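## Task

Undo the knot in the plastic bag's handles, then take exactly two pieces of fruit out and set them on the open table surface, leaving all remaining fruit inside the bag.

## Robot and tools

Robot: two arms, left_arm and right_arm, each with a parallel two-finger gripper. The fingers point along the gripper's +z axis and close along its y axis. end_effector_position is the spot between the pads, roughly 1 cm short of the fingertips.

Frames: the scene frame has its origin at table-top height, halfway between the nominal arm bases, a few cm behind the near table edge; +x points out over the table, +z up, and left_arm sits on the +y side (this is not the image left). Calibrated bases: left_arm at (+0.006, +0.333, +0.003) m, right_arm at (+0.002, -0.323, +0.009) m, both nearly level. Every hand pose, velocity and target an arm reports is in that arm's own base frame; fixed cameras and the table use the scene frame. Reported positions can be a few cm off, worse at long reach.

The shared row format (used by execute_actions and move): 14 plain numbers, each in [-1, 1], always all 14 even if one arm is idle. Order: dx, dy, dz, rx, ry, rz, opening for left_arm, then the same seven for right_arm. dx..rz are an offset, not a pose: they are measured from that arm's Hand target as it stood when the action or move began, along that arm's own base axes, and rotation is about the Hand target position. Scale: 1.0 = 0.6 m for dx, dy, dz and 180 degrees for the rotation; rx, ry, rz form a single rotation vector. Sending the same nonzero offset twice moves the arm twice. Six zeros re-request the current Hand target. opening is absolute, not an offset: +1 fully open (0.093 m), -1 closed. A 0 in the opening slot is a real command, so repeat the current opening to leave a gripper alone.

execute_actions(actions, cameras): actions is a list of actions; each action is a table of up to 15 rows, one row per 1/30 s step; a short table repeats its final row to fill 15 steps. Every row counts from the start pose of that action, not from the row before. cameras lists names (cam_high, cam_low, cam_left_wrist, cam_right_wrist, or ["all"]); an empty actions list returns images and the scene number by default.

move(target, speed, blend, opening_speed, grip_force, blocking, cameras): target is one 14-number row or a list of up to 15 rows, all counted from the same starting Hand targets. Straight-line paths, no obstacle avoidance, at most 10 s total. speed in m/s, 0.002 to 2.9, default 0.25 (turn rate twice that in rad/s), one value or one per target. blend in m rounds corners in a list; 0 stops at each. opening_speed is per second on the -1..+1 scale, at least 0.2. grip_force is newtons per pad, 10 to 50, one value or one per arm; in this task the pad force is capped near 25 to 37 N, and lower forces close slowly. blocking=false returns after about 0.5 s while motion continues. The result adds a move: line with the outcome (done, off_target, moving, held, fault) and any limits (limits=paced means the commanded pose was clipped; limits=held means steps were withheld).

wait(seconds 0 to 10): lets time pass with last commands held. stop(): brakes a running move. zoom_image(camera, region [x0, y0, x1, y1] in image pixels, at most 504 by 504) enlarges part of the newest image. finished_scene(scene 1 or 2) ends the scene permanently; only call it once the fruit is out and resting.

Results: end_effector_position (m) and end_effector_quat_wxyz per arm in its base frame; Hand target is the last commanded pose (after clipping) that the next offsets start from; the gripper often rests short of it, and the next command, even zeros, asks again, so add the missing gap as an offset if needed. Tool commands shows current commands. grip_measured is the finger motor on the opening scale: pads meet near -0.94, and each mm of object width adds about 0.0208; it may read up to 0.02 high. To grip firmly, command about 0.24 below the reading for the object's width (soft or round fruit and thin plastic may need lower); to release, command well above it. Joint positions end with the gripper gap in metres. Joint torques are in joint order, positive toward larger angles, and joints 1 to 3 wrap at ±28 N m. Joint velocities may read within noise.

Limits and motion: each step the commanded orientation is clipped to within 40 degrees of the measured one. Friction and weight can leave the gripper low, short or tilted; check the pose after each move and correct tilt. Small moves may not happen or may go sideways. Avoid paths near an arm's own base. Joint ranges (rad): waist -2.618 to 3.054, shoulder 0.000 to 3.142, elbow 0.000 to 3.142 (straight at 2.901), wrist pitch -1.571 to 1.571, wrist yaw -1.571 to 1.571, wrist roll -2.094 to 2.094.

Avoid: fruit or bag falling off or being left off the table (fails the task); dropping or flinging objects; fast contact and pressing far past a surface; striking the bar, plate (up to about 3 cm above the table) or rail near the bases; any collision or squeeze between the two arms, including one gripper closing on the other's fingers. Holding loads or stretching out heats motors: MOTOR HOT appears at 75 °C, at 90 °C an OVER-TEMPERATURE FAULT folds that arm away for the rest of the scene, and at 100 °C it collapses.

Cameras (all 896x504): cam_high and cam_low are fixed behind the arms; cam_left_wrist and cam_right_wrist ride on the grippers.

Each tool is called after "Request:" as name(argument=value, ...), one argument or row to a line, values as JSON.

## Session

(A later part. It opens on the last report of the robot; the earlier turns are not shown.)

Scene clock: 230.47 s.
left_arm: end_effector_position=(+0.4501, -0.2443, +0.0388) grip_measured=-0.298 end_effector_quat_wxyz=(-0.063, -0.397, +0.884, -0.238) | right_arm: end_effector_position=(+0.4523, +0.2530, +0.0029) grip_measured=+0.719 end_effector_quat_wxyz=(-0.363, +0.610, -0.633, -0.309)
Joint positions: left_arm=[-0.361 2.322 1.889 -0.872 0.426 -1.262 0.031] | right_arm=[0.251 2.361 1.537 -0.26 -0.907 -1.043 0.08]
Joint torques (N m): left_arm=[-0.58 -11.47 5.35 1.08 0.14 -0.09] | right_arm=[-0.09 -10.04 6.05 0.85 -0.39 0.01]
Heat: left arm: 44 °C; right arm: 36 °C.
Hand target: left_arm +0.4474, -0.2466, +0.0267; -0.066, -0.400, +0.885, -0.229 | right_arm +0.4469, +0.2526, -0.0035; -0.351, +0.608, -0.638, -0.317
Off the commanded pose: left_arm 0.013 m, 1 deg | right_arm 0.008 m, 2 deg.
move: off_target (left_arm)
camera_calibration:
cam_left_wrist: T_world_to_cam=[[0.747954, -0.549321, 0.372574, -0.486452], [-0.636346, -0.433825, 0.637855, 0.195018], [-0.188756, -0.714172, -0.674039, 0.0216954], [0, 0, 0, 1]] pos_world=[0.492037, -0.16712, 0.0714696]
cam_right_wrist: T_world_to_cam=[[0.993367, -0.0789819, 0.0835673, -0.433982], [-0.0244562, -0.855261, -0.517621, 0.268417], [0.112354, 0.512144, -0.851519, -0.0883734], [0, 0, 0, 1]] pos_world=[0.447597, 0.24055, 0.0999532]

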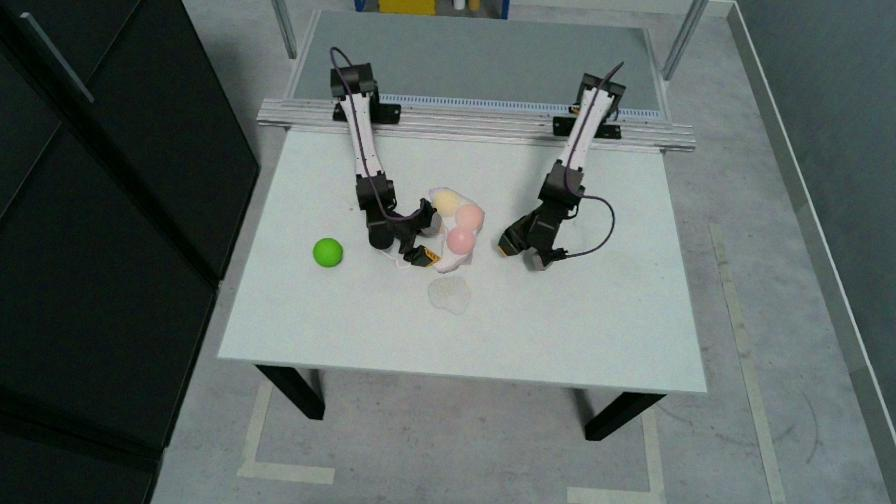

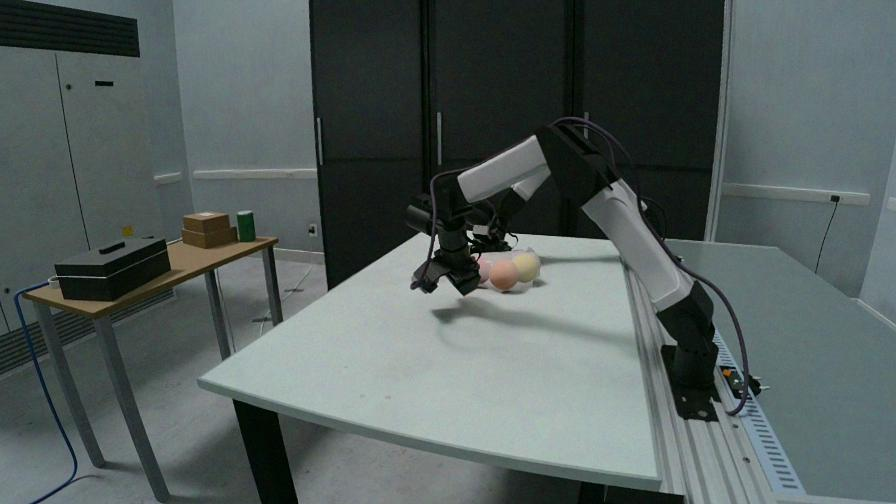

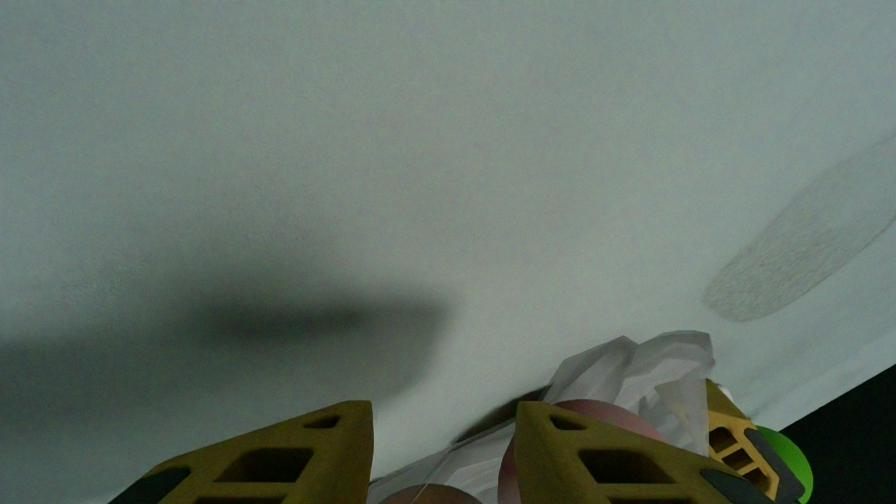

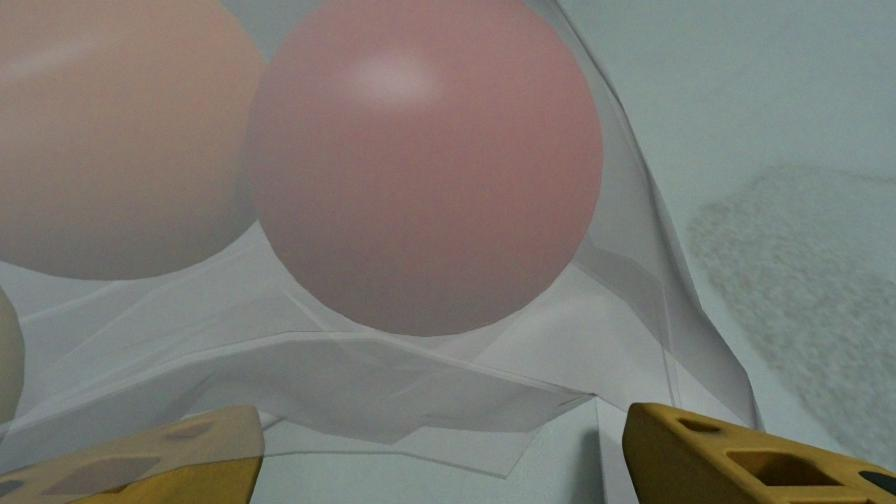

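Request:
move(
  target=[
    [0.0,-0.068,-0.03,0,0,0,-0.3,-0.01,0.0,-0.005,0,0,0,0.6],
    [0.0,-0.068,-0.03,0,0,0,-0.3,-0.004,0.12,-0.005,0,0,0,0.6],
  ],
  speed=0.08,
  cameras=["cam_right_wrist"],
)

Scene clock: 234.30 s.
left_arm: end_effector_position=(+0.4451, -0.2799, +0.0162) grip_measured=-0.299 end_effector_quat_wxyz=(-0.069, -0.402, +0.883, -0.232) | right_arm: end_effector_position=(+0.4404, +0.3182, +0.0016) grip_measured=+0.601 end_effector_quat_wxyz=(-0.352, +0.608, -0.635, -0.322)
Joint positions: left_arm=[-0.435 2.389 1.917 -0.818 0.406 -1.348 0.031] | right_arm=[0.39 2.394 1.574 -0.155 -0.852 -0.86 0.074]
Joint torques (N m): left_arm=[-0.96 -10.96 8.38 1.05 0.12 -0.05] | right_arm=[0.62 -8.75 8.31 1.4 -0.16 0.17]
Heat: left arm: 44 °C; right arm: 36 °C.
Hand target: left_arm +0.4474, -0.2875, +0.0086; -0.066, -0.400, +0.885, -0.229 | right_arm +0.4446, +0.3246, -0.0065; -0.351, +0.608, -0.638, -0.317
Off the commanded pose: left_arm 0.011 m, 1 deg | right_arm 0.011 m, 1 deg.
move: off_target (left_arm, right_arm)
camera_calibration:
cam_right_wrist: T_world_to_cam=[[0.996449, -0.0677563, 0.0499876, -0.421681], [-0.0320702, -0.854335, -0.518733, 0.326464], [0.0778536, 0.515288, -0.853474, -0.107367], [0, 0, 0, 1]] pos_world=[0.439012, 0.305662, 0.0987915]
Images, in order (width x height): cam_right_wrist 896x504.

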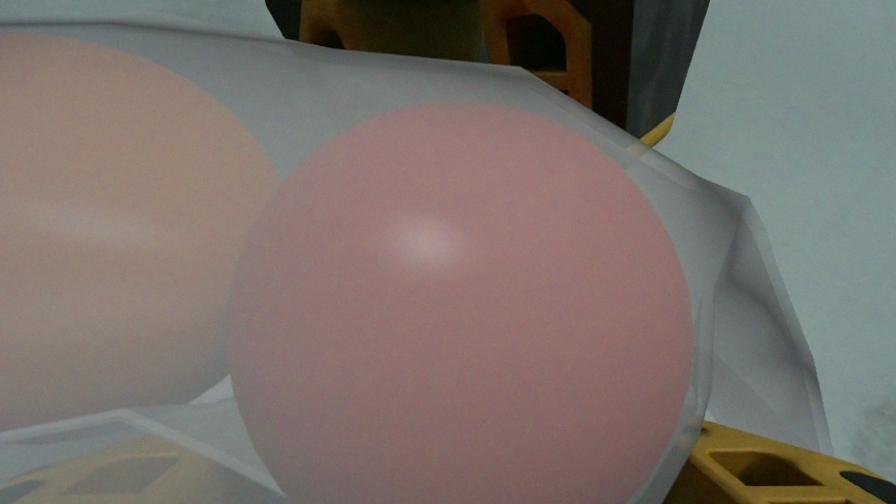

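Request:
move(
  target=[
    [0,0,0,0,0,0,-0.3,0.003,0.03,0.005,0,0,0,0.6],
    [0,0,0,0,0,0,-0.3,0.003,0.03,0.005,0,0,0,0.1],
    [0,0,0,0,0,0,-0.3,0.0,-0.1,0.03,0,0,0,0.1],
  ],
  speed=0.08,
  opening_speed=0.5,
  cameras=["cam_right_wrist","cam_high"],
)

Request:
zoom_image(
  camera="cam_high",
  region=[370, 150, 550, 290],
)

Scene clock: 238.97 s.
left_arm: end_effector_position=(+0.4516, -0.2785, +0.0174) grip_measured=-0.299 end_effector_quat_wxyz=(-0.053, -0.405, +0.883, -0.232) | right_arm: end_effector_position=(+0.4514, +0.2657, +0.0024) grip_measured=+0.101 end_effector_quat_wxyz=(-0.359, +0.608, -0.634, -0.316)
Joint positions: left_arm=[-0.435 2.389 1.923 -0.803 0.38 -1.354 0.031] | right_arm=[0.277 2.374 1.554 -0.249 -0.903 -1.004 0.05]
Joint torques (N m): left_arm=[-0.91 -10.93 7.91 0.94 0.38 0.01] | right_arm=[-0.03 -13.81 4.83 0.66 -0.32 0.04]
Heat: left arm: 44 °C; right arm: 37 °C.
Hand target: left_arm +0.4473, -0.2873, +0.0086; -0.066, -0.401, +0.885, -0.229 | right_arm +0.4445, +0.2646, +0.0115; -0.351, +0.608, -0.638, -0.317
Off the commanded pose: left_arm 0.013 m, 2 deg | right_arm 0.011 m, 1 deg.
move: off_target (left_arm, right_arm); target 2's new opening was sent with right_arm's hand 0.012 m and 1 deg from that target
camera_calibration:
cam_right_wrist: T_world_to_cam=[[0.994776, -0.0766064, 0.0674739, -0.433246], [-0.0303584, -0.853055, -0.520937, 0.281087], [0.097466, 0.516167, -0.850924, -0.0895977], [0, 0, 0, 1]] pos_world=[0.448248, 0.252841, 0.0994208]
Images, in order (width x height): cam_high 896x504, cam_right_wrist 896x504.

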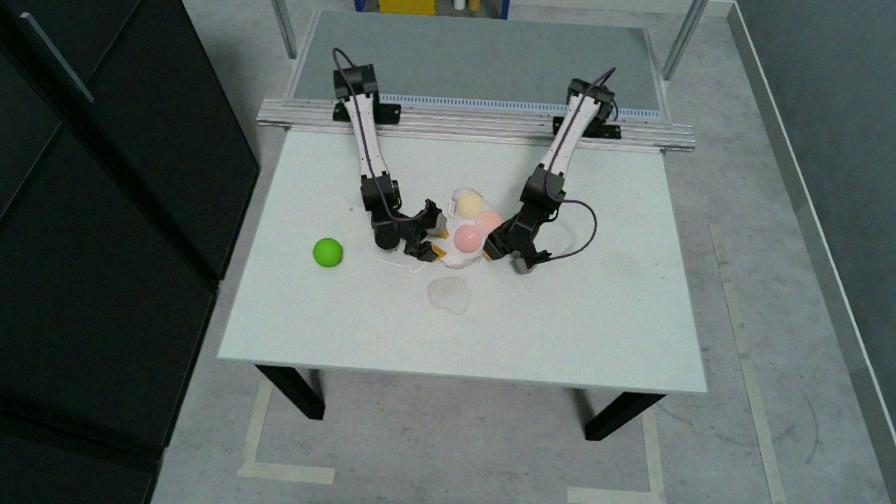

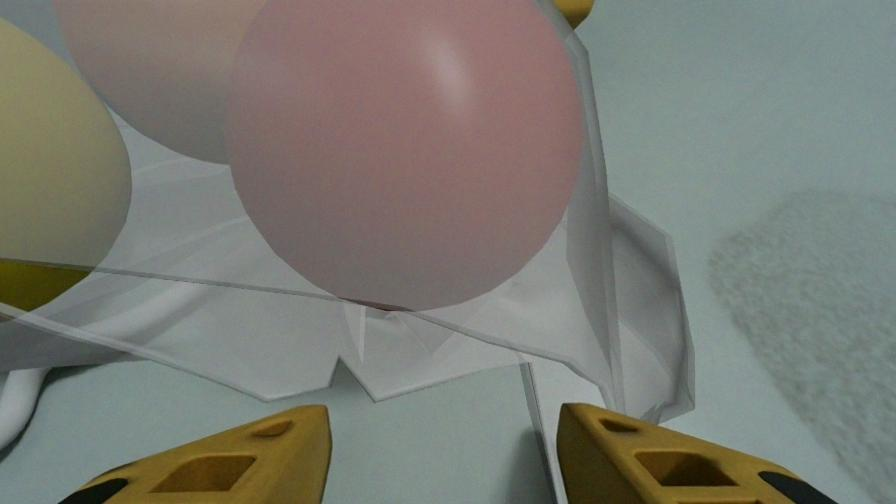

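Scaled by 2.800 from the camera's 896x504 image, which has a finer 1280x720 frame.

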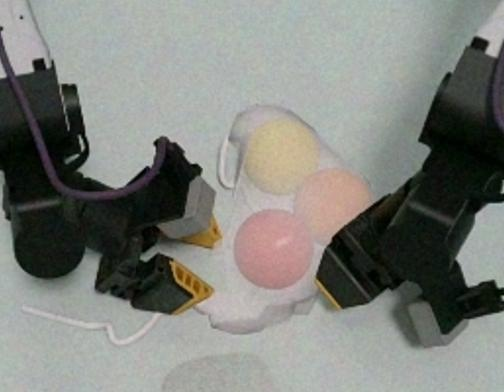

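Request:
move(
  target=[
    [0,0,0,0,0,0,-0.3,-0.022,-0.0,-0.025,0,0,0,0.0],
    [0,0,0,0,0,0,-0.3,-0.022,0.048,-0.028,0,0,0,0.0],
    [0,0,0,0,0,0,-0.3,0.0,0.06,-0.026,0,0,0,0.66],
  ],
  speed=0.08,
  cameras=["cam_right_wrist"],
)

Scene clock: 242.47 s.
left_arm: end_effector_position=(+0.4516, -0.2785, +0.0174) grip_measured=-0.299 end_effector_quat_wxyz=(-0.053, -0.405, +0.883, -0.232) | right_arm: end_effector_position=(+0.4450, +0.2944, +0.0034) grip_measured=+0.659 end_effector_quat_wxyz=(-0.361, +0.607, -0.634, -0.315)
Joint positions: left_arm=[-0.435 2.389 1.923 -0.803 0.38 -1.354 0.031] | right_arm=[0.341 2.37 1.536 -0.161 -0.87 -0.913 0.077]
Joint torques (N m): left_arm=[-0.96 -10.95 7.95 0.95 0.39 0] | right_arm=[0.9 -8.81 8.32 1.06 -0.23 0.15]
Heat: left arm: 44 °C; right arm: 38 °C.
Hand target: left_arm +0.4473, -0.2873, +0.0086; -0.066, -0.401, +0.885, -0.229 | right_arm +0.4445, +0.3006, -0.0042; -0.351, +0.608, -0.638, -0.317
Off the commanded pose: left_arm 0.013 m, 2 deg | right_arm 0.010 m, 1 deg.
move: off_target (left_arm)
camera_calibration:
cam_right_wrist: T_world_to_cam=[[0.994367, -0.078846, 0.0708377, -0.423972], [-0.0303396, -0.852083, -0.522527, 0.305674], [0.101559, 0.517434, -0.849675, -0.105136], [0, 0, 0, 1]] pos_world=[0.441535, 0.281432, 0.100425]
Images, in order (width x height): cam_right_wrist 896x504.

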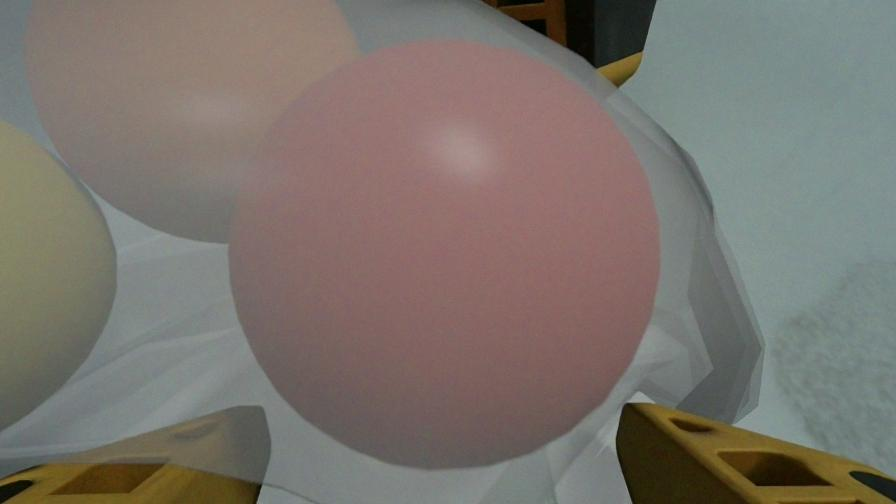

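Request:
move(
  target=[
    [0,0,0,0,0,0,-0.3,0.0,0.07,0.008,0,0,0,0.66],
    [0,0,0,0,0,0,-0.3,0.0,0.085,0.01,0,0,0,0.66],
  ],
  speed=0.08,
  cameras=["cam_right_wrist"],
)

Scene clock: 244.47 s.
left_arm: end_effector_position=(+0.4516, -0.2785, +0.0174) grip_measured=-0.299 end_effector_quat_wxyz=(-0.053, -0.405, +0.883, -0.232) | right_arm: end_effector_position=(+0.4406, +0.3433, +0.0057) grip_measured=+0.659 end_effector_quat_wxyz=(-0.346, +0.606, -0.641, -0.319)
Joint positions: left_arm=[-0.435 2.389 1.923 -0.803 0.38 -1.354 0.031] | right_arm=[0.442 2.413 1.631 -0.158 -0.811 -0.794 0.077]
Joint torques (N m): left_arm=[-0.95 -11 7.95 0.95 0.39 0.01] | right_arm=[0.72 -9.21 8.8 1.5 -0.22 0.1]
Heat: left arm: 44 °C; right arm: 38 °C.
Hand target: left_arm +0.4473, -0.2873, +0.0086; -0.066, -0.401, +0.885, -0.229 | right_arm +0.4445, +0.3515, +0.0018; -0.351, +0.608, -0.638, -0.317
Off the commanded pose: left_arm 0.013 m, 2 deg | right_arm 0.010 m, 1 deg.
move: off_target (left_arm)
camera_calibration:
cam_right_wrist: T_world_to_cam=[[0.996257, -0.0761956, 0.0408103, -0.417399], [-0.0449991, -0.860321, -0.507762, 0.357624], [0.0737992, 0.504025, -0.86053, -0.111135], [0, 0, 0, 1]] pos_world=[0.440132, 0.331883, 0.102987]
Images, in order (width x height): cam_right_wrist 896x504.

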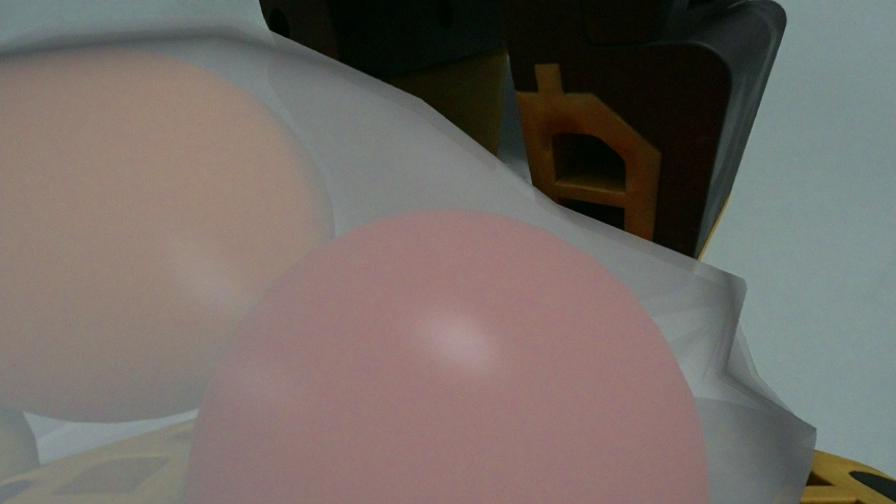

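Both fingers inside. Close and pull out.

Request:
move(
  target=[
    [0,0,0,0,0,0,-0.3,0.004,0.012,0,0,0,0,0.66],
    [0,0,0,0,0,0,-0.3,0.004,0.012,0,0,0,0,0.0],
    [0,0,0,0,0,0,-0.3,0.0,-0.15,0.03,0,0,0,0.0],
  ],
  speed=0.08,
  opening_speed=0.5,
  cameras=["cam_right_wrist","cam_high"],
)

Request:
zoom_image(
  camera="cam_high",
  region=[370, 150, 550, 290],
)

Scene clock: 249.07 s.
left_arm: end_effector_position=(+0.4517, -0.2786, +0.0175) grip_measured=-0.299 end_effector_quat_wxyz=(-0.053, -0.405, +0.883, -0.232) | right_arm: end_effector_position=(+0.4491, +0.2617, +0.0068) grip_measured=+0.294 end_effector_quat_wxyz=(-0.351, +0.605, -0.640, -0.318)
Joint positions: left_arm=[-0.435 2.389 1.923 -0.803 0.38 -1.354 0.031] | right_arm=[0.271 2.36 1.558 -0.292 -0.902 -1.009 0.059]
Joint torques (N m): left_arm=[-0.99 -10.97 7.87 0.95 0.4 -0.01] | right_arm=[-0.03 -14.05 5.04 0.78 -0.35 0.01]
Heat: left arm: 44 °C; right arm: 39 °C.
Hand target: left_arm +0.4473, -0.2874, +0.0086; -0.066, -0.401, +0.885, -0.229 | right_arm +0.4445, +0.2615, +0.0198; -0.350, +0.608, -0.638, -0.317
Off the commanded pose: left_arm 0.013 m, 2 deg | right_arm 0.014 m, 1 deg.
move: off_target (left_arm, right_arm); target 2's new opening was sent with right_arm's hand 0.011 m and 1 deg from that target
camera_calibration:
cam_right_wrist: T_world_to_cam=[[0.995641, -0.0796111, 0.0485836, -0.43102], [-0.0434615, -0.85695, -0.513564, 0.286901], [0.0825191, 0.509214, -0.856675, -0.0750427], [0, 0, 0, 1]] pos_world=[0.447803, 0.249758, 0.103995]
Images, in order (width x height): cam_high 896x504, cam_right_wrist 896x504.

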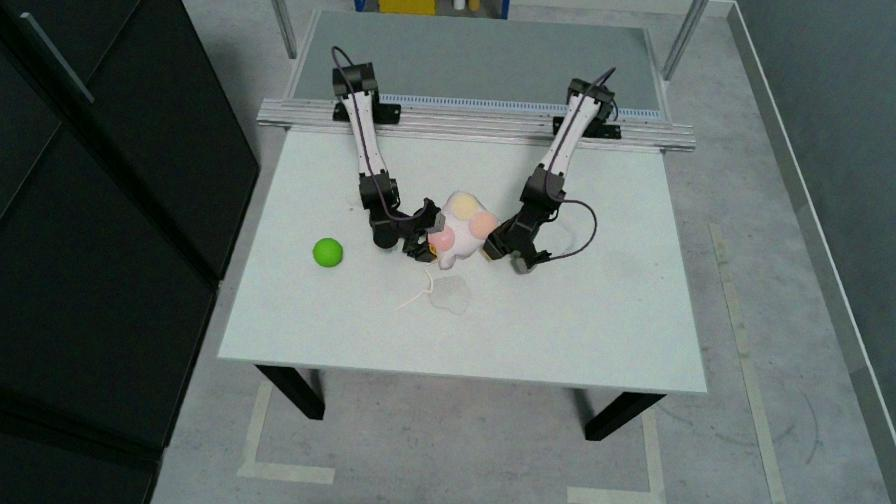

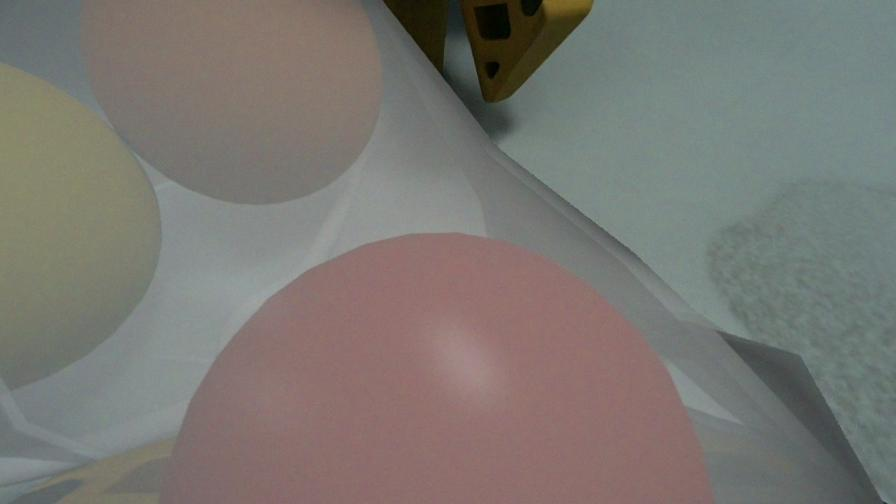

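Scaled by 2.800 from the camera's 896x504 image, which has a finer 1280x720 frame.

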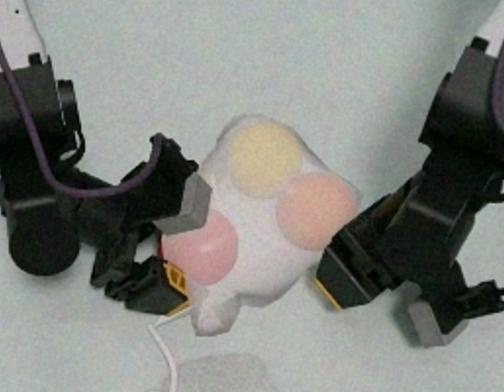

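Request:
move(
  target=[
    [0,0,0,0,0,0,-0.3,0.0,-0.15,0.03,0,0,0,0.0],
    [0,0,0,0,0,0,-0.3,-0.02,-0.28,0.14,0,0,0,0.0],
  ],
  speed=0.12,
  cameras=["cam_right_wrist","cam_high"],
)

Request:
zoom_image(
  camera="cam_high",
  region=[330, 150, 510, 290],
)

Scene clock: 252.60 s.
left_arm: end_effector_position=(+0.4517, -0.2786, +0.0175) grip_measured=-0.299 end_effector_quat_wxyz=(-0.053, -0.405, +0.883, -0.232) | right_arm: end_effector_position=(+0.4286, +0.0904, +0.0795) grip_measured=+0.294 end_effector_quat_wxyz=(-0.332, +0.599, -0.651, -0.328)
Joint positions: left_arm=[-0.435 2.389 1.923 -0.803 0.38 -1.354 0.031] | right_arm=[-0.114 2.266 1.753 -1.155 -0.967 -1.653 0.059]
Joint torques (N m): left_arm=[-0.95 -11 7.87 0.94 0.38 -0.01] | right_arm=[0.24 -13.29 8.14 -0.1 -0.59 0.01]
Heat: left arm: 44 °C; right arm: 40 °C.
Hand target: left_arm +0.4473, -0.2874, +0.0086; -0.066, -0.401, +0.885, -0.229 | right_arm +0.4326, +0.0935, +0.1039; -0.351, +0.608, -0.638, -0.316
Off the commanded pose: left_arm 0.013 m, 2 deg | right_arm 0.025 m, 3 deg.
move: off_target (left_arm, right_arm)
camera_calibration:
cam_right_wrist: T_world_to_cam=[[0.996696, -0.0812029, 0.00201438, -0.4244], [-0.0693923, -0.864098, -0.498518, 0.187038], [0.0422217, 0.496731, -0.866877, 0.0955437], [0, 0, 0, 1]] pos_world=[0.431943, 0.079697, 0.176921]
Images, in order (width x height): cam_high 896x504, cam_right_wrist 896x504.

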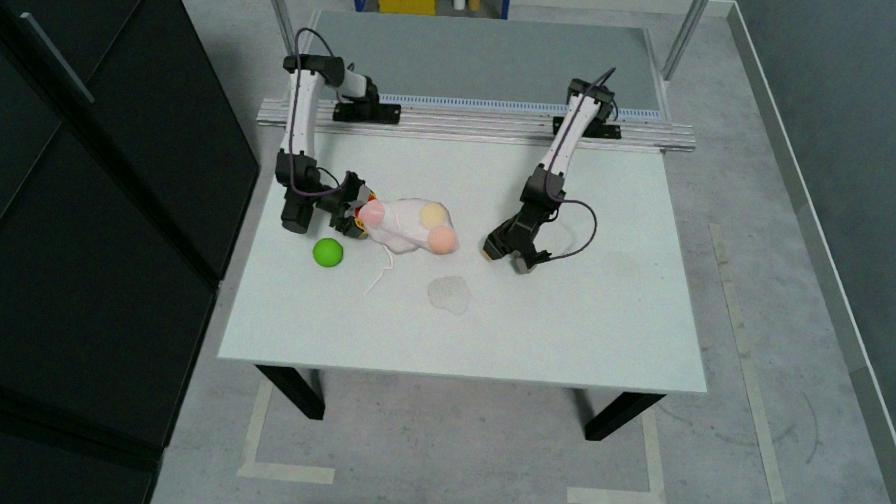

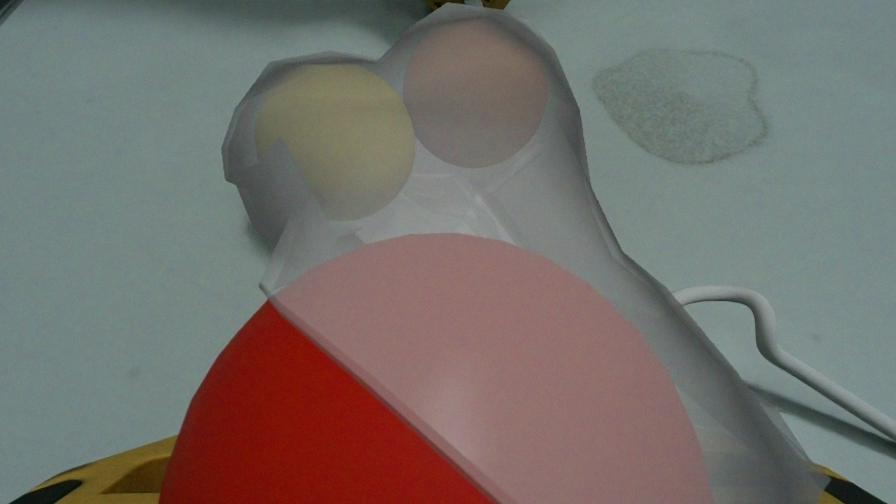

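Scaled by 2.800 from the camera's 896x504 image, which has a finer 1280x720 frame.

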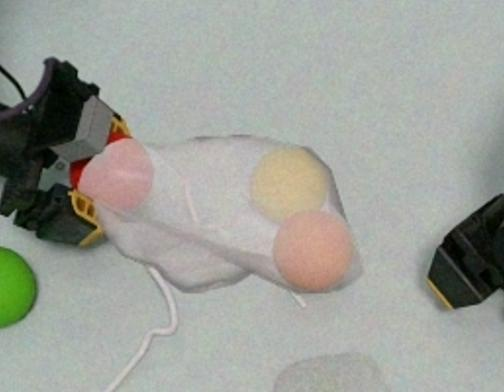

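Request:
move(
  target=[0,0,0,0,0,0,-0.3,-0.18,-0.06,0.03,0,0,0,0.0],
  speed=0.12,
  cameras=["cam_right_wrist","cam_high"],
)

Request:
zoom_image(
  camera="cam_high",
  region=[330, 130, 510, 270],
)

Scene clock: 254.73 s.
left_arm: end_effector_position=(+0.4517, -0.2786, +0.0175) grip_measured=-0.299 end_effector_quat_wxyz=(-0.053, -0.405, +0.883, -0.232) | right_arm: end_effector_position=(+0.3304, +0.0563, +0.1127) grip_measured=+0.294 end_effector_quat_wxyz=(-0.349, +0.604, -0.641, -0.320)
Joint positions: left_arm=[-0.435 2.389 1.923 -0.803 0.38 -1.354 0.031] | right_arm=[-0.256 1.93 1.351 -1.261 -0.963 -1.909 0.059]
Joint torques (N m): left_arm=[-0.94 -10.97 7.94 0.93 0.39 -0.01] | right_arm=[-0.23 -10.36 4.79 -0.39 -0.4 -0.05]
Heat: left arm: 44 °C; right arm: 40 °C.
Hand target: left_arm +0.4473, -0.2874, +0.0086; -0.066, -0.401, +0.885, -0.229 | right_arm +0.3245, +0.0575, +0.1219; -0.351, +0.608, -0.638, -0.317
Off the commanded pose: left_arm 0.013 m, 2 deg | right_arm 0.011 m, 1 deg.
move: off_target (left_arm, right_arm)
camera_calibration:
cam_right_wrist: T_world_to_cam=[[0.995937, -0.0793216, 0.0426412, -0.333821], [-0.0462611, -0.856863, -0.513464, 0.160944], [0.0772665, 0.509405, -0.857051, 0.13186], [0, 0, 0, 1]] pos_world=[0.329722, 0.0442582, 0.209884]
Images, in order (width x height): cam_high 896x504, cam_right_wrist 896x504.

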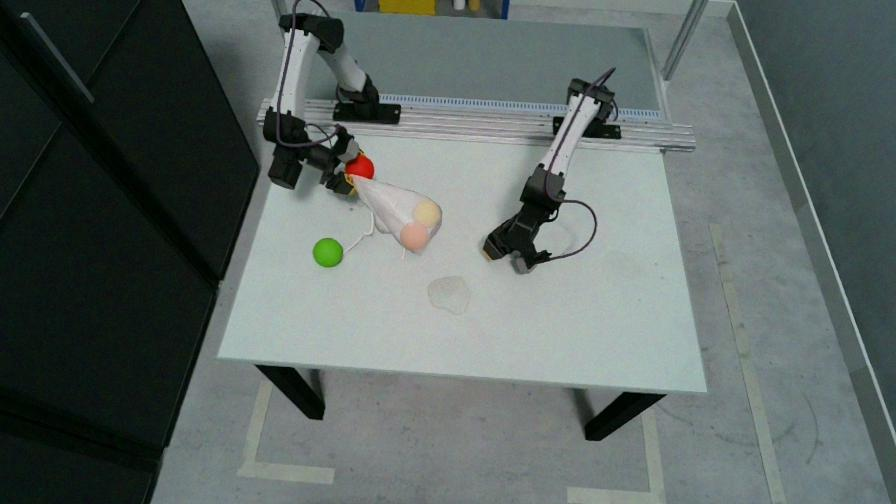

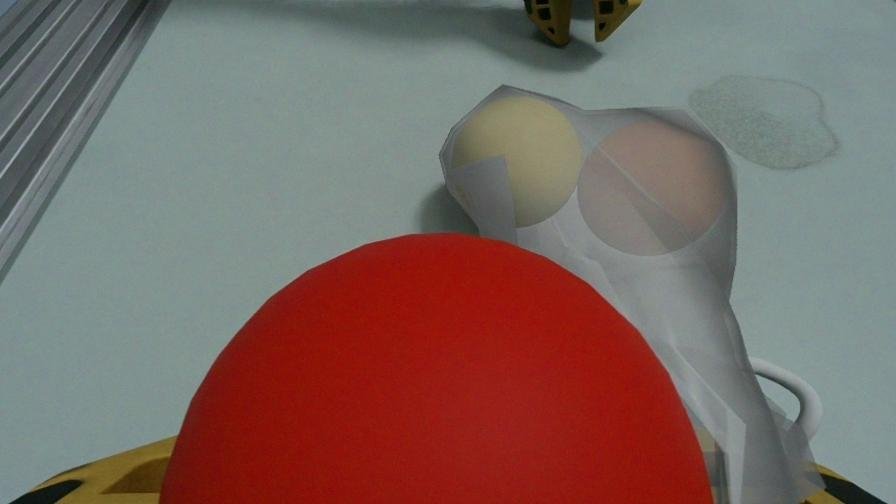

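Scaled by 2.800 from the camera's 896x504 image, which has a finer 1280x720 frame.

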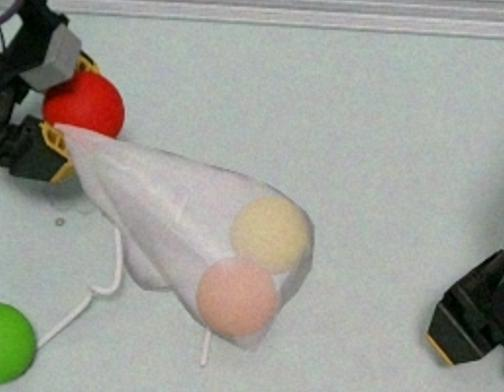

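Request:
move(
  target=[
    [0,0,0,0,0,0,-0.3,-0.04,0.0,-0.13,0,0,0,0.0],
    [0,0,0,0,0,0,-0.3,-0.04,0.0,-0.162,0,0,0,0.0],
  ],
  speed=[0.1,0.03],
  cameras=["cam_right_wrist"],
)

Scene clock: 257.67 s.
left_arm: end_effector_position=(+0.4517, -0.2786, +0.0175) grip_measured=-0.299 end_effector_quat_wxyz=(-0.053, -0.405, +0.883, -0.232) | right_arm: end_effector_position=(+0.3025, +0.0572, +0.0310) grip_measured=+0.294 end_effector_quat_wxyz=(-0.353, +0.608, -0.638, -0.314)
Joint positions: left_arm=[-0.435 2.389 1.923 -0.803 0.38 -1.354 0.031] | right_arm=[-0.276 1.99 1.066 -0.929 -0.956 -1.946 0.059]
Joint torques (N m): left_arm=[-0.96 -11.02 7.86 0.94 0.39 0.01] | right_arm=[-0.25 -5.68 3.66 -0.08 -0.41 0]
Heat: left arm: 44 °C; right arm: 40 °C.
Hand target: left_arm +0.4473, -0.2874, +0.0086; -0.066, -0.401, +0.885, -0.229 | right_arm +0.3006, +0.0575, +0.0247; -0.351, +0.608, -0.638, -0.317
Off the commanded pose: left_arm 0.013 m, 2 deg | right_arm 0.007 m, 0 deg.
move: off_target (left_arm)
camera_calibration:
cam_right_wrist: T_world_to_cam=[[0.995203, -0.0772859, 0.0599901, -0.302801], [-0.0360274, -0.859579, -0.509731, 0.115483], [0.0909613, 0.505125, -0.85824, 0.0597621], [0, 0, 0, 1]] pos_world=[0.300072, 0.0456769, 0.12832]
Images, in order (width x height): cam_right_wrist 896x504.

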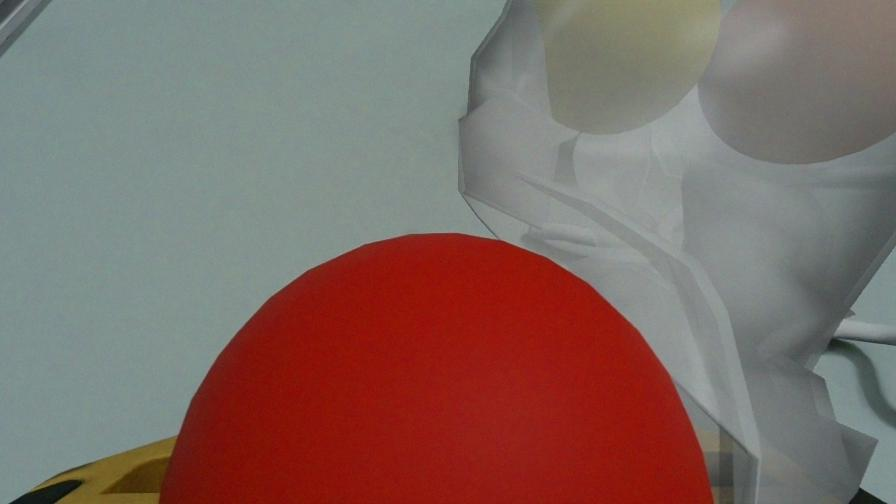

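Request:
move(
  target=[
    [0,0,0,0,0,0,-0.3,0,0,-0.014,0,0,0,0.0],
    [0,0,0,0,0,0,-0.3,0,0,-0.014,0,0,0,0.6],
    [0,0,0,0,0,0,-0.3,0,-0.12,0.02,0,0,0,0.6],
    [0,0,0,0,0,0,-0.3,0,-0.1,0.14,-0.2,0,0,0.8],
    [0,0.1,0.1,0,0,0,-0.3,0.0,0.0,0.15,-0.3,0,0,0.8],
  ],
  speed=[0.02,0.05,0.08,0.15,0.2],
  cameras=["cam_right_wrist","cam_high"],
)

Request:
zoom_image(
  camera="cam_high",
  region=[310, 130, 490, 270],
)

Scene clock: 265.60 s.
left_arm: end_effector_position=(+0.4441, -0.2233, +0.0460) grip_measured=-0.299 end_effector_quat_wxyz=(-0.076, -0.412, +0.883, -0.211) | right_arm: end_effector_position=(+0.2944, +0.0558, +0.1051) grip_measured=+0.799 end_effector_quat_wxyz=(-0.025, +0.702, -0.712, -0.005)
Joint positions: left_arm=[-0.33 2.314 1.923 -0.984 0.41 -1.244 0.031] | right_arm=[0.166 1.649 1.291 -1.178 -0.037 -1.389 0.084]
Joint torques (N m): left_arm=[0.13 -15.02 8.53 0.66 0.42 0.13] | right_arm=[0.32 -6.69 8.51 0.31 0.08 0.13]
Heat: left arm: 45 °C; right arm: 39 °C.
Hand target: left_arm +0.4473, -0.2274, +0.0686; -0.066, -0.400, +0.885, -0.229 | right_arm +0.3005, +0.0575, +0.1146; -0.036, +0.701, -0.712, +0.008
Off the commanded pose: left_arm 0.023 m, 3 deg | right_arm 0.012 m, 2 deg.
move: off_target (left_arm, right_arm); target 4's new opening was sent with right_arm's hand 0.013 m and 2 deg from that target
camera_calibration:
cam_right_wrist: T_world_to_cam=[[0.998336, 0.00159856, 0.0576377, -0.304404], [-0.0212883, -0.918772, 0.394213, 0.0557146], [0.0535861, -0.394784, -0.91721, 0.19225], [0, 0, 0, 1]] pos_world=[0.294781, 0.127573, 0.171916]
Images, in order (width x height): cam_high 896x504, cam_right_wrist 896x504.

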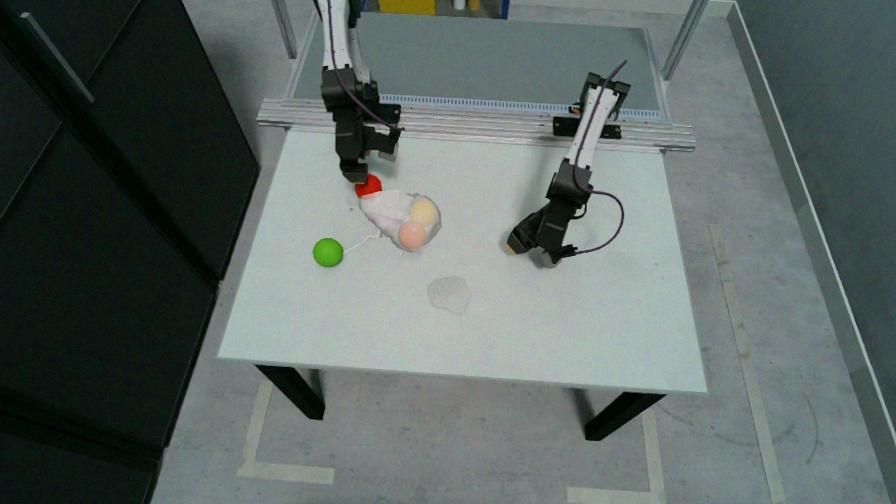

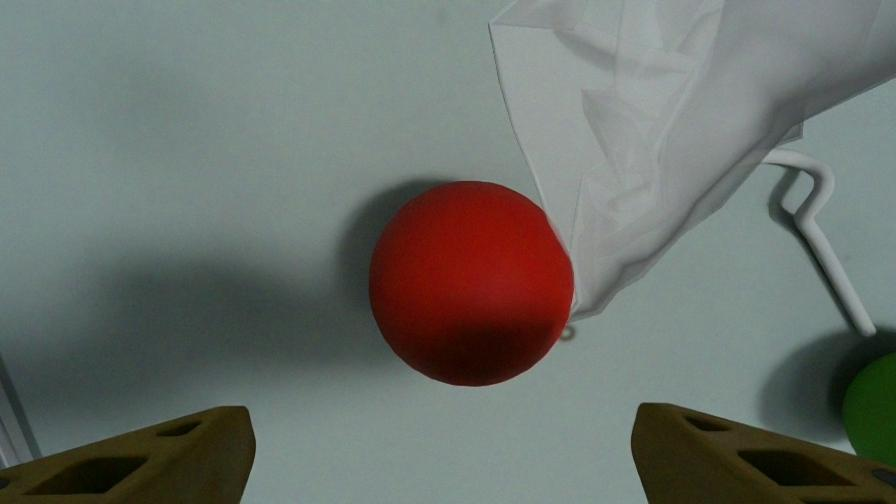

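Scaled by 2.800 from the camera's 896x504 image, which has a finer 1280x720 frame.

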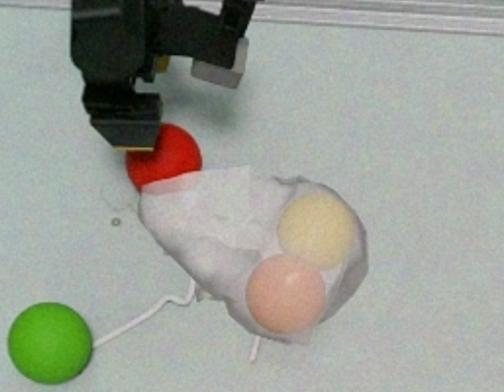

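Request:
move(
  target=[
    [0,0.2,0.1,0,0,0,-0.3,0.018,-0.014,0.0,0,0,-0.5,0.8],
    [0,0.2,0.1,0,0,0,-0.3,0.018,-0.014,-0.143,0,0,-0.5,0.8],
    [0,0.2,0.1,0,0,0,-0.3,0.018,-0.014,-0.143,0,0,-0.5,0.1],
    [0,0.2,0.1,0,0,0,-0.3,0.01,-0.03,-0.02,0,0,-0.5,0.1],
  ],
  speed=[0.2,0.1,0.1,0.1],
  opening_speed=0.7,
  cameras=["cam_right_wrist","cam_high"],
)

Scene clock: 275.43 s.
left_arm: end_effector_position=(+0.4459, -0.1059, +0.1061) grip_measured=-0.299 end_effector_quat_wxyz=(-0.082, -0.410, +0.883, -0.213) | right_arm: end_effector_position=(+0.3030, +0.0399, +0.0886) grip_measured=+0.300 end_effector_quat_wxyz=(+0.003, +0.010, +0.999, -0.032)
Joint positions: left_arm=[-0.071 2.244 2.048 -1.305 0.456 -0.957 0.031] | right_arm=[0.166 1.716 1.3 -1.159 0.064 0.187 0.06]
Joint torques (N m): left_arm=[0.32 -14.63 8.4 0.38 0.46 0.13] | right_arm=[-0.35 -8.58 8.39 0.13 0.2 -0.02]
Heat: left arm: 51 °C; right arm: 37 °C.
Hand target: left_arm +0.4473, -0.1075, +0.1287; -0.066, -0.400, +0.885, -0.229 | right_arm +0.3065, +0.0395, +0.1026; +0.020, +0.008, +0.999, -0.031
Off the commanded pose: left_arm 0.023 m, 3 deg | right_arm 0.014 m, 2 deg.
move: off_target (left_arm, right_arm)
camera_calibration:
cam_right_wrist: T_world_to_cam=[[-0.00291816, -0.99572, 0.0923747, 0.0280042], [-0.90379, 0.0421598, 0.425895, 0.273958], [-0.427967, -0.0822445, -0.900045, 0.302295], [0, 0, 0, 1]] pos_world=[0.377054, 0.0411965, 0.152815]
Images, in order (width x height): cam_high 896x504, cam_right_wrist 896x504.

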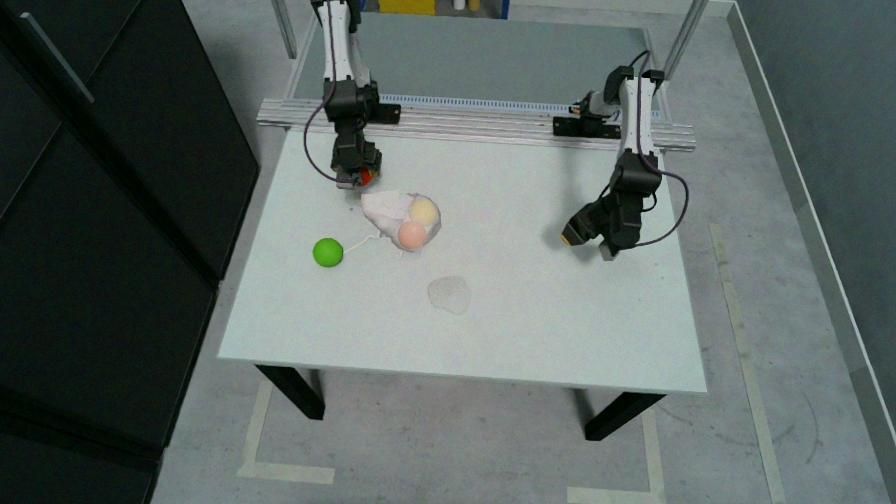

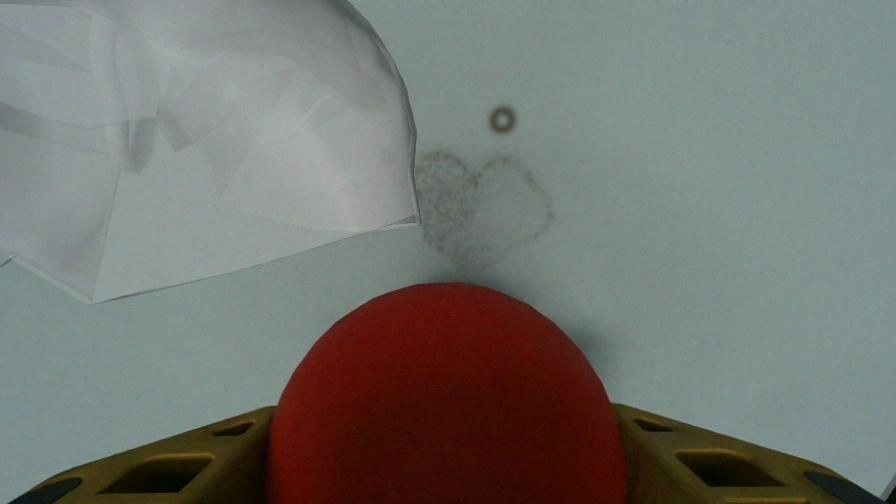

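Request:
move(
  target=[
    [0,0,0,0,0,0,-0.3,0,-0.09,0,0,0,0,0.1],
    [0,0,0,0,0,0,-0.3,0,-0.09,-0.098,0,0,0,0.1],
    [0,0,0,0,0,0,-0.3,0,-0.09,-0.12,0,0,0,0.1],
  ],
  speed=[0.15,0.08,0.02],
)

Scene clock: 279.03 s.
left_arm: end_effector_position=(+0.4459, -0.1059, +0.1061) grip_measured=-0.299 end_effector_quat_wxyz=(-0.082, -0.410, +0.883, -0.213) | right_arm: end_effector_position=(+0.3057, -0.0156, +0.0380) grip_measured=+0.300 end_effector_quat_wxyz=(+0.023, +0.013, +0.999, -0.032)
Joint positions: left_arm=[-0.071 2.244 2.048 -1.305 0.456 -0.957 0.031] | right_arm=[-0.016 1.727 1.103 -0.901 0.065 0.008 0.06]
Joint torques (N m): left_arm=[0.27 -14.68 8.38 0.36 0.46 0.12] | right_arm=[-0.03 -4.81 5 0.65 0.12 -0.02]
Heat: left arm: 52 °C; right arm: 37 °C.
Hand target: left_arm +0.4473, -0.1075, +0.1287; -0.066, -0.400, +0.885, -0.229 | right_arm +0.3065, -0.0145, +0.0306; +0.020, +0.008, +0.999, -0.031
Off the commanded pose: left_arm 0.023 m, 3 deg | right_arm 0.008 m, 1 deg.
move: off_target (left_arm)

Request:
move(
  target=[0,0,0,0,0,0,-0.3,0,0,-0.012,0,0,0,0.1],
  speed=0.02,
)

Request:
move(
  target=[0,0,0,0,0,0,-0.3,0,0,-0.012,0,0,0,0.1],
  speed=0.02,
)

Scene clock: 280.30 s.
left_arm: end_effector_position=(+0.4459, -0.1059, +0.1061) grip_measured=-0.299 end_effector_quat_wxyz=(-0.082, -0.410, +0.883, -0.213) | right_arm: end_effector_position=(+0.3065, -0.0156, +0.0365) grip_measured=+0.300 end_effector_quat_wxyz=(+0.026, +0.013, +0.999, -0.032)
Joint positions: left_arm=[-0.071 2.244 2.048 -1.305 0.456 -0.957 0.031] | right_arm=[-0.016 1.727 1.096 -0.888 0.065 0.008 0.06]
Joint torques (N m): left_arm=[0.34 -14.65 8.36 0.37 0.47 0.14] | right_arm=[-0.09 -4.03 4.08 0.81 0.11 -0.05]
Heat: left arm: 53 °C; right arm: 37 °C.
Hand target: left_arm +0.4473, -0.1075, +0.1287; -0.066, -0.400, +0.885, -0.229 | right_arm +0.3066, -0.0145, +0.0235; +0.020, +0.008, +0.999, -0.031
Off the commanded pose: left_arm 0.023 m, 3 deg | right_arm 0.013 m, 1 deg.
move: off_target (left_arm, right_arm)

Scene clock: 281.00 s.
left_arm: end_effector_position=(+0.4459, -0.1059, +0.1061) grip_measured=-0.299 end_effector_quat_wxyz=(-0.082, -0.410, +0.883, -0.213) | right_arm: end_effector_position=(+0.3073, -0.0156, +0.0351) grip_measured=+0.300 end_effector_quat_wxyz=(+0.029, +0.013, +0.999, -0.032)
Joint positions: left_arm=[-0.071 2.244 2.048 -1.305 0.456 -0.957 0.031] | right_arm=[-0.016 1.727 1.089 -0.876 0.065 0.008 0.06]
Joint torques (N m): left_arm=[0.34 -14.63 8.39 0.36 0.46 0.14] | right_arm=[0.01 -3.17 3.06 0.96 0.11 -0.02]
Heat: left arm: 53 °C; right arm: 37 °C.
Hand target: left_arm +0.4473, -0.1075, +0.1287; -0.066, -0.400, +0.885, -0.229 | right_arm +0.3065, -0.0145, +0.0163; +0.020, +0.008, +0.999, -0.031
Off the commanded pose: left_arm 0.023 m, 3 deg | right_arm 0.019 m, 1 deg.
move: off_target (left_arm, right_arm)

Touching. Release.

Request:
move(
  target=[
    [0,0,0,0,0,0,-0.3,0,0,0.015,0,0,0,0.1],
    [0,0,0,0,0,0,-0.3,0,0,0.015,0,0,0,0.75],
    [0,0,0,0,0,0,-0.3,0,0,0.2,0,0,0,0.75],
    [-0.2,0.3,0,0,0,0,-0.3,-0.1,0,0.2,0,0,0,0.75],
  ],
  speed=[0.05,0.05,0.12,0.25],
  opening_speed=1.5,
  cameras=["cam_high","cam_low"],
)

Request:
zoom_image(
  camera="cam_high",
  region=[290, 130, 470, 270],
)

Scene clock: 286.13 s.
left_arm: end_effector_position=(+0.3351, +0.0776, +0.1221) grip_measured=-0.299 end_effector_quat_wxyz=(-0.064, -0.407, +0.881, -0.231) | right_arm: end_effector_position=(+0.2534, -0.0148, +0.1345) grip_measured=+0.749 end_effector_quat_wxyz=(+0.023, +0.011, +0.999, -0.032)
Joint positions: left_arm=[0.448 1.946 1.647 -1.419 0.463 -0.384 0.031] | right_arm=[-0.016 1.457 1.219 -1.286 0.065 0.005 0.081]
Joint torques (N m): left_arm=[-0.21 -11.77 4.41 -0.06 0.29 0.16] | right_arm=[-0.38 -6.17 5.39 0.27 0.11 -0.03]
Heat: left arm: 54 °C; right arm: 36 °C.
Hand target: left_arm +0.3273, +0.0725, +0.1288; -0.066, -0.400, +0.885, -0.229 | right_arm +0.2465, -0.0145, +0.1363; +0.020, +0.008, +0.999, -0.031
Off the commanded pose: left_arm 0.011 m, 1 deg | right_arm 0.007 m, 1 deg.
move: off_target (left_arm)
Images, in order (width x height): cam_high 896x504, cam_low 896x504.

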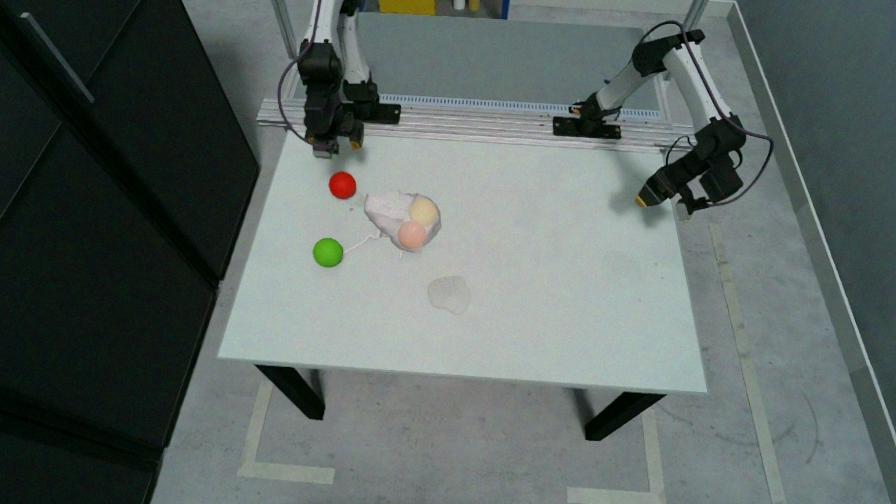

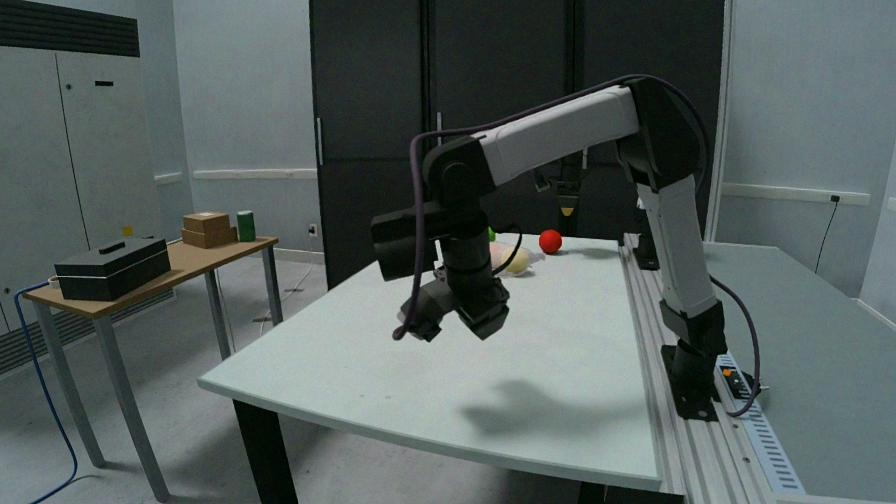

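Scaled by 2.800 from the camera's 896x504 image, which has a finer 1280x720 frame.

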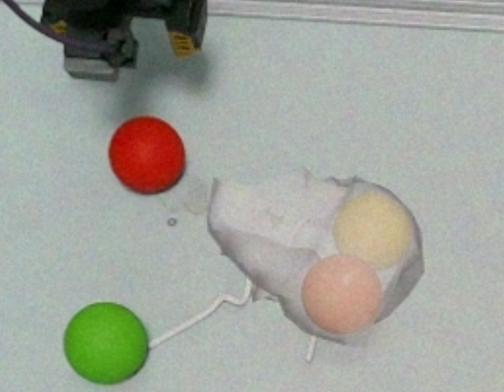

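Request:
finished_scene(
  scene=2,
)

The scene is finished: the task was done.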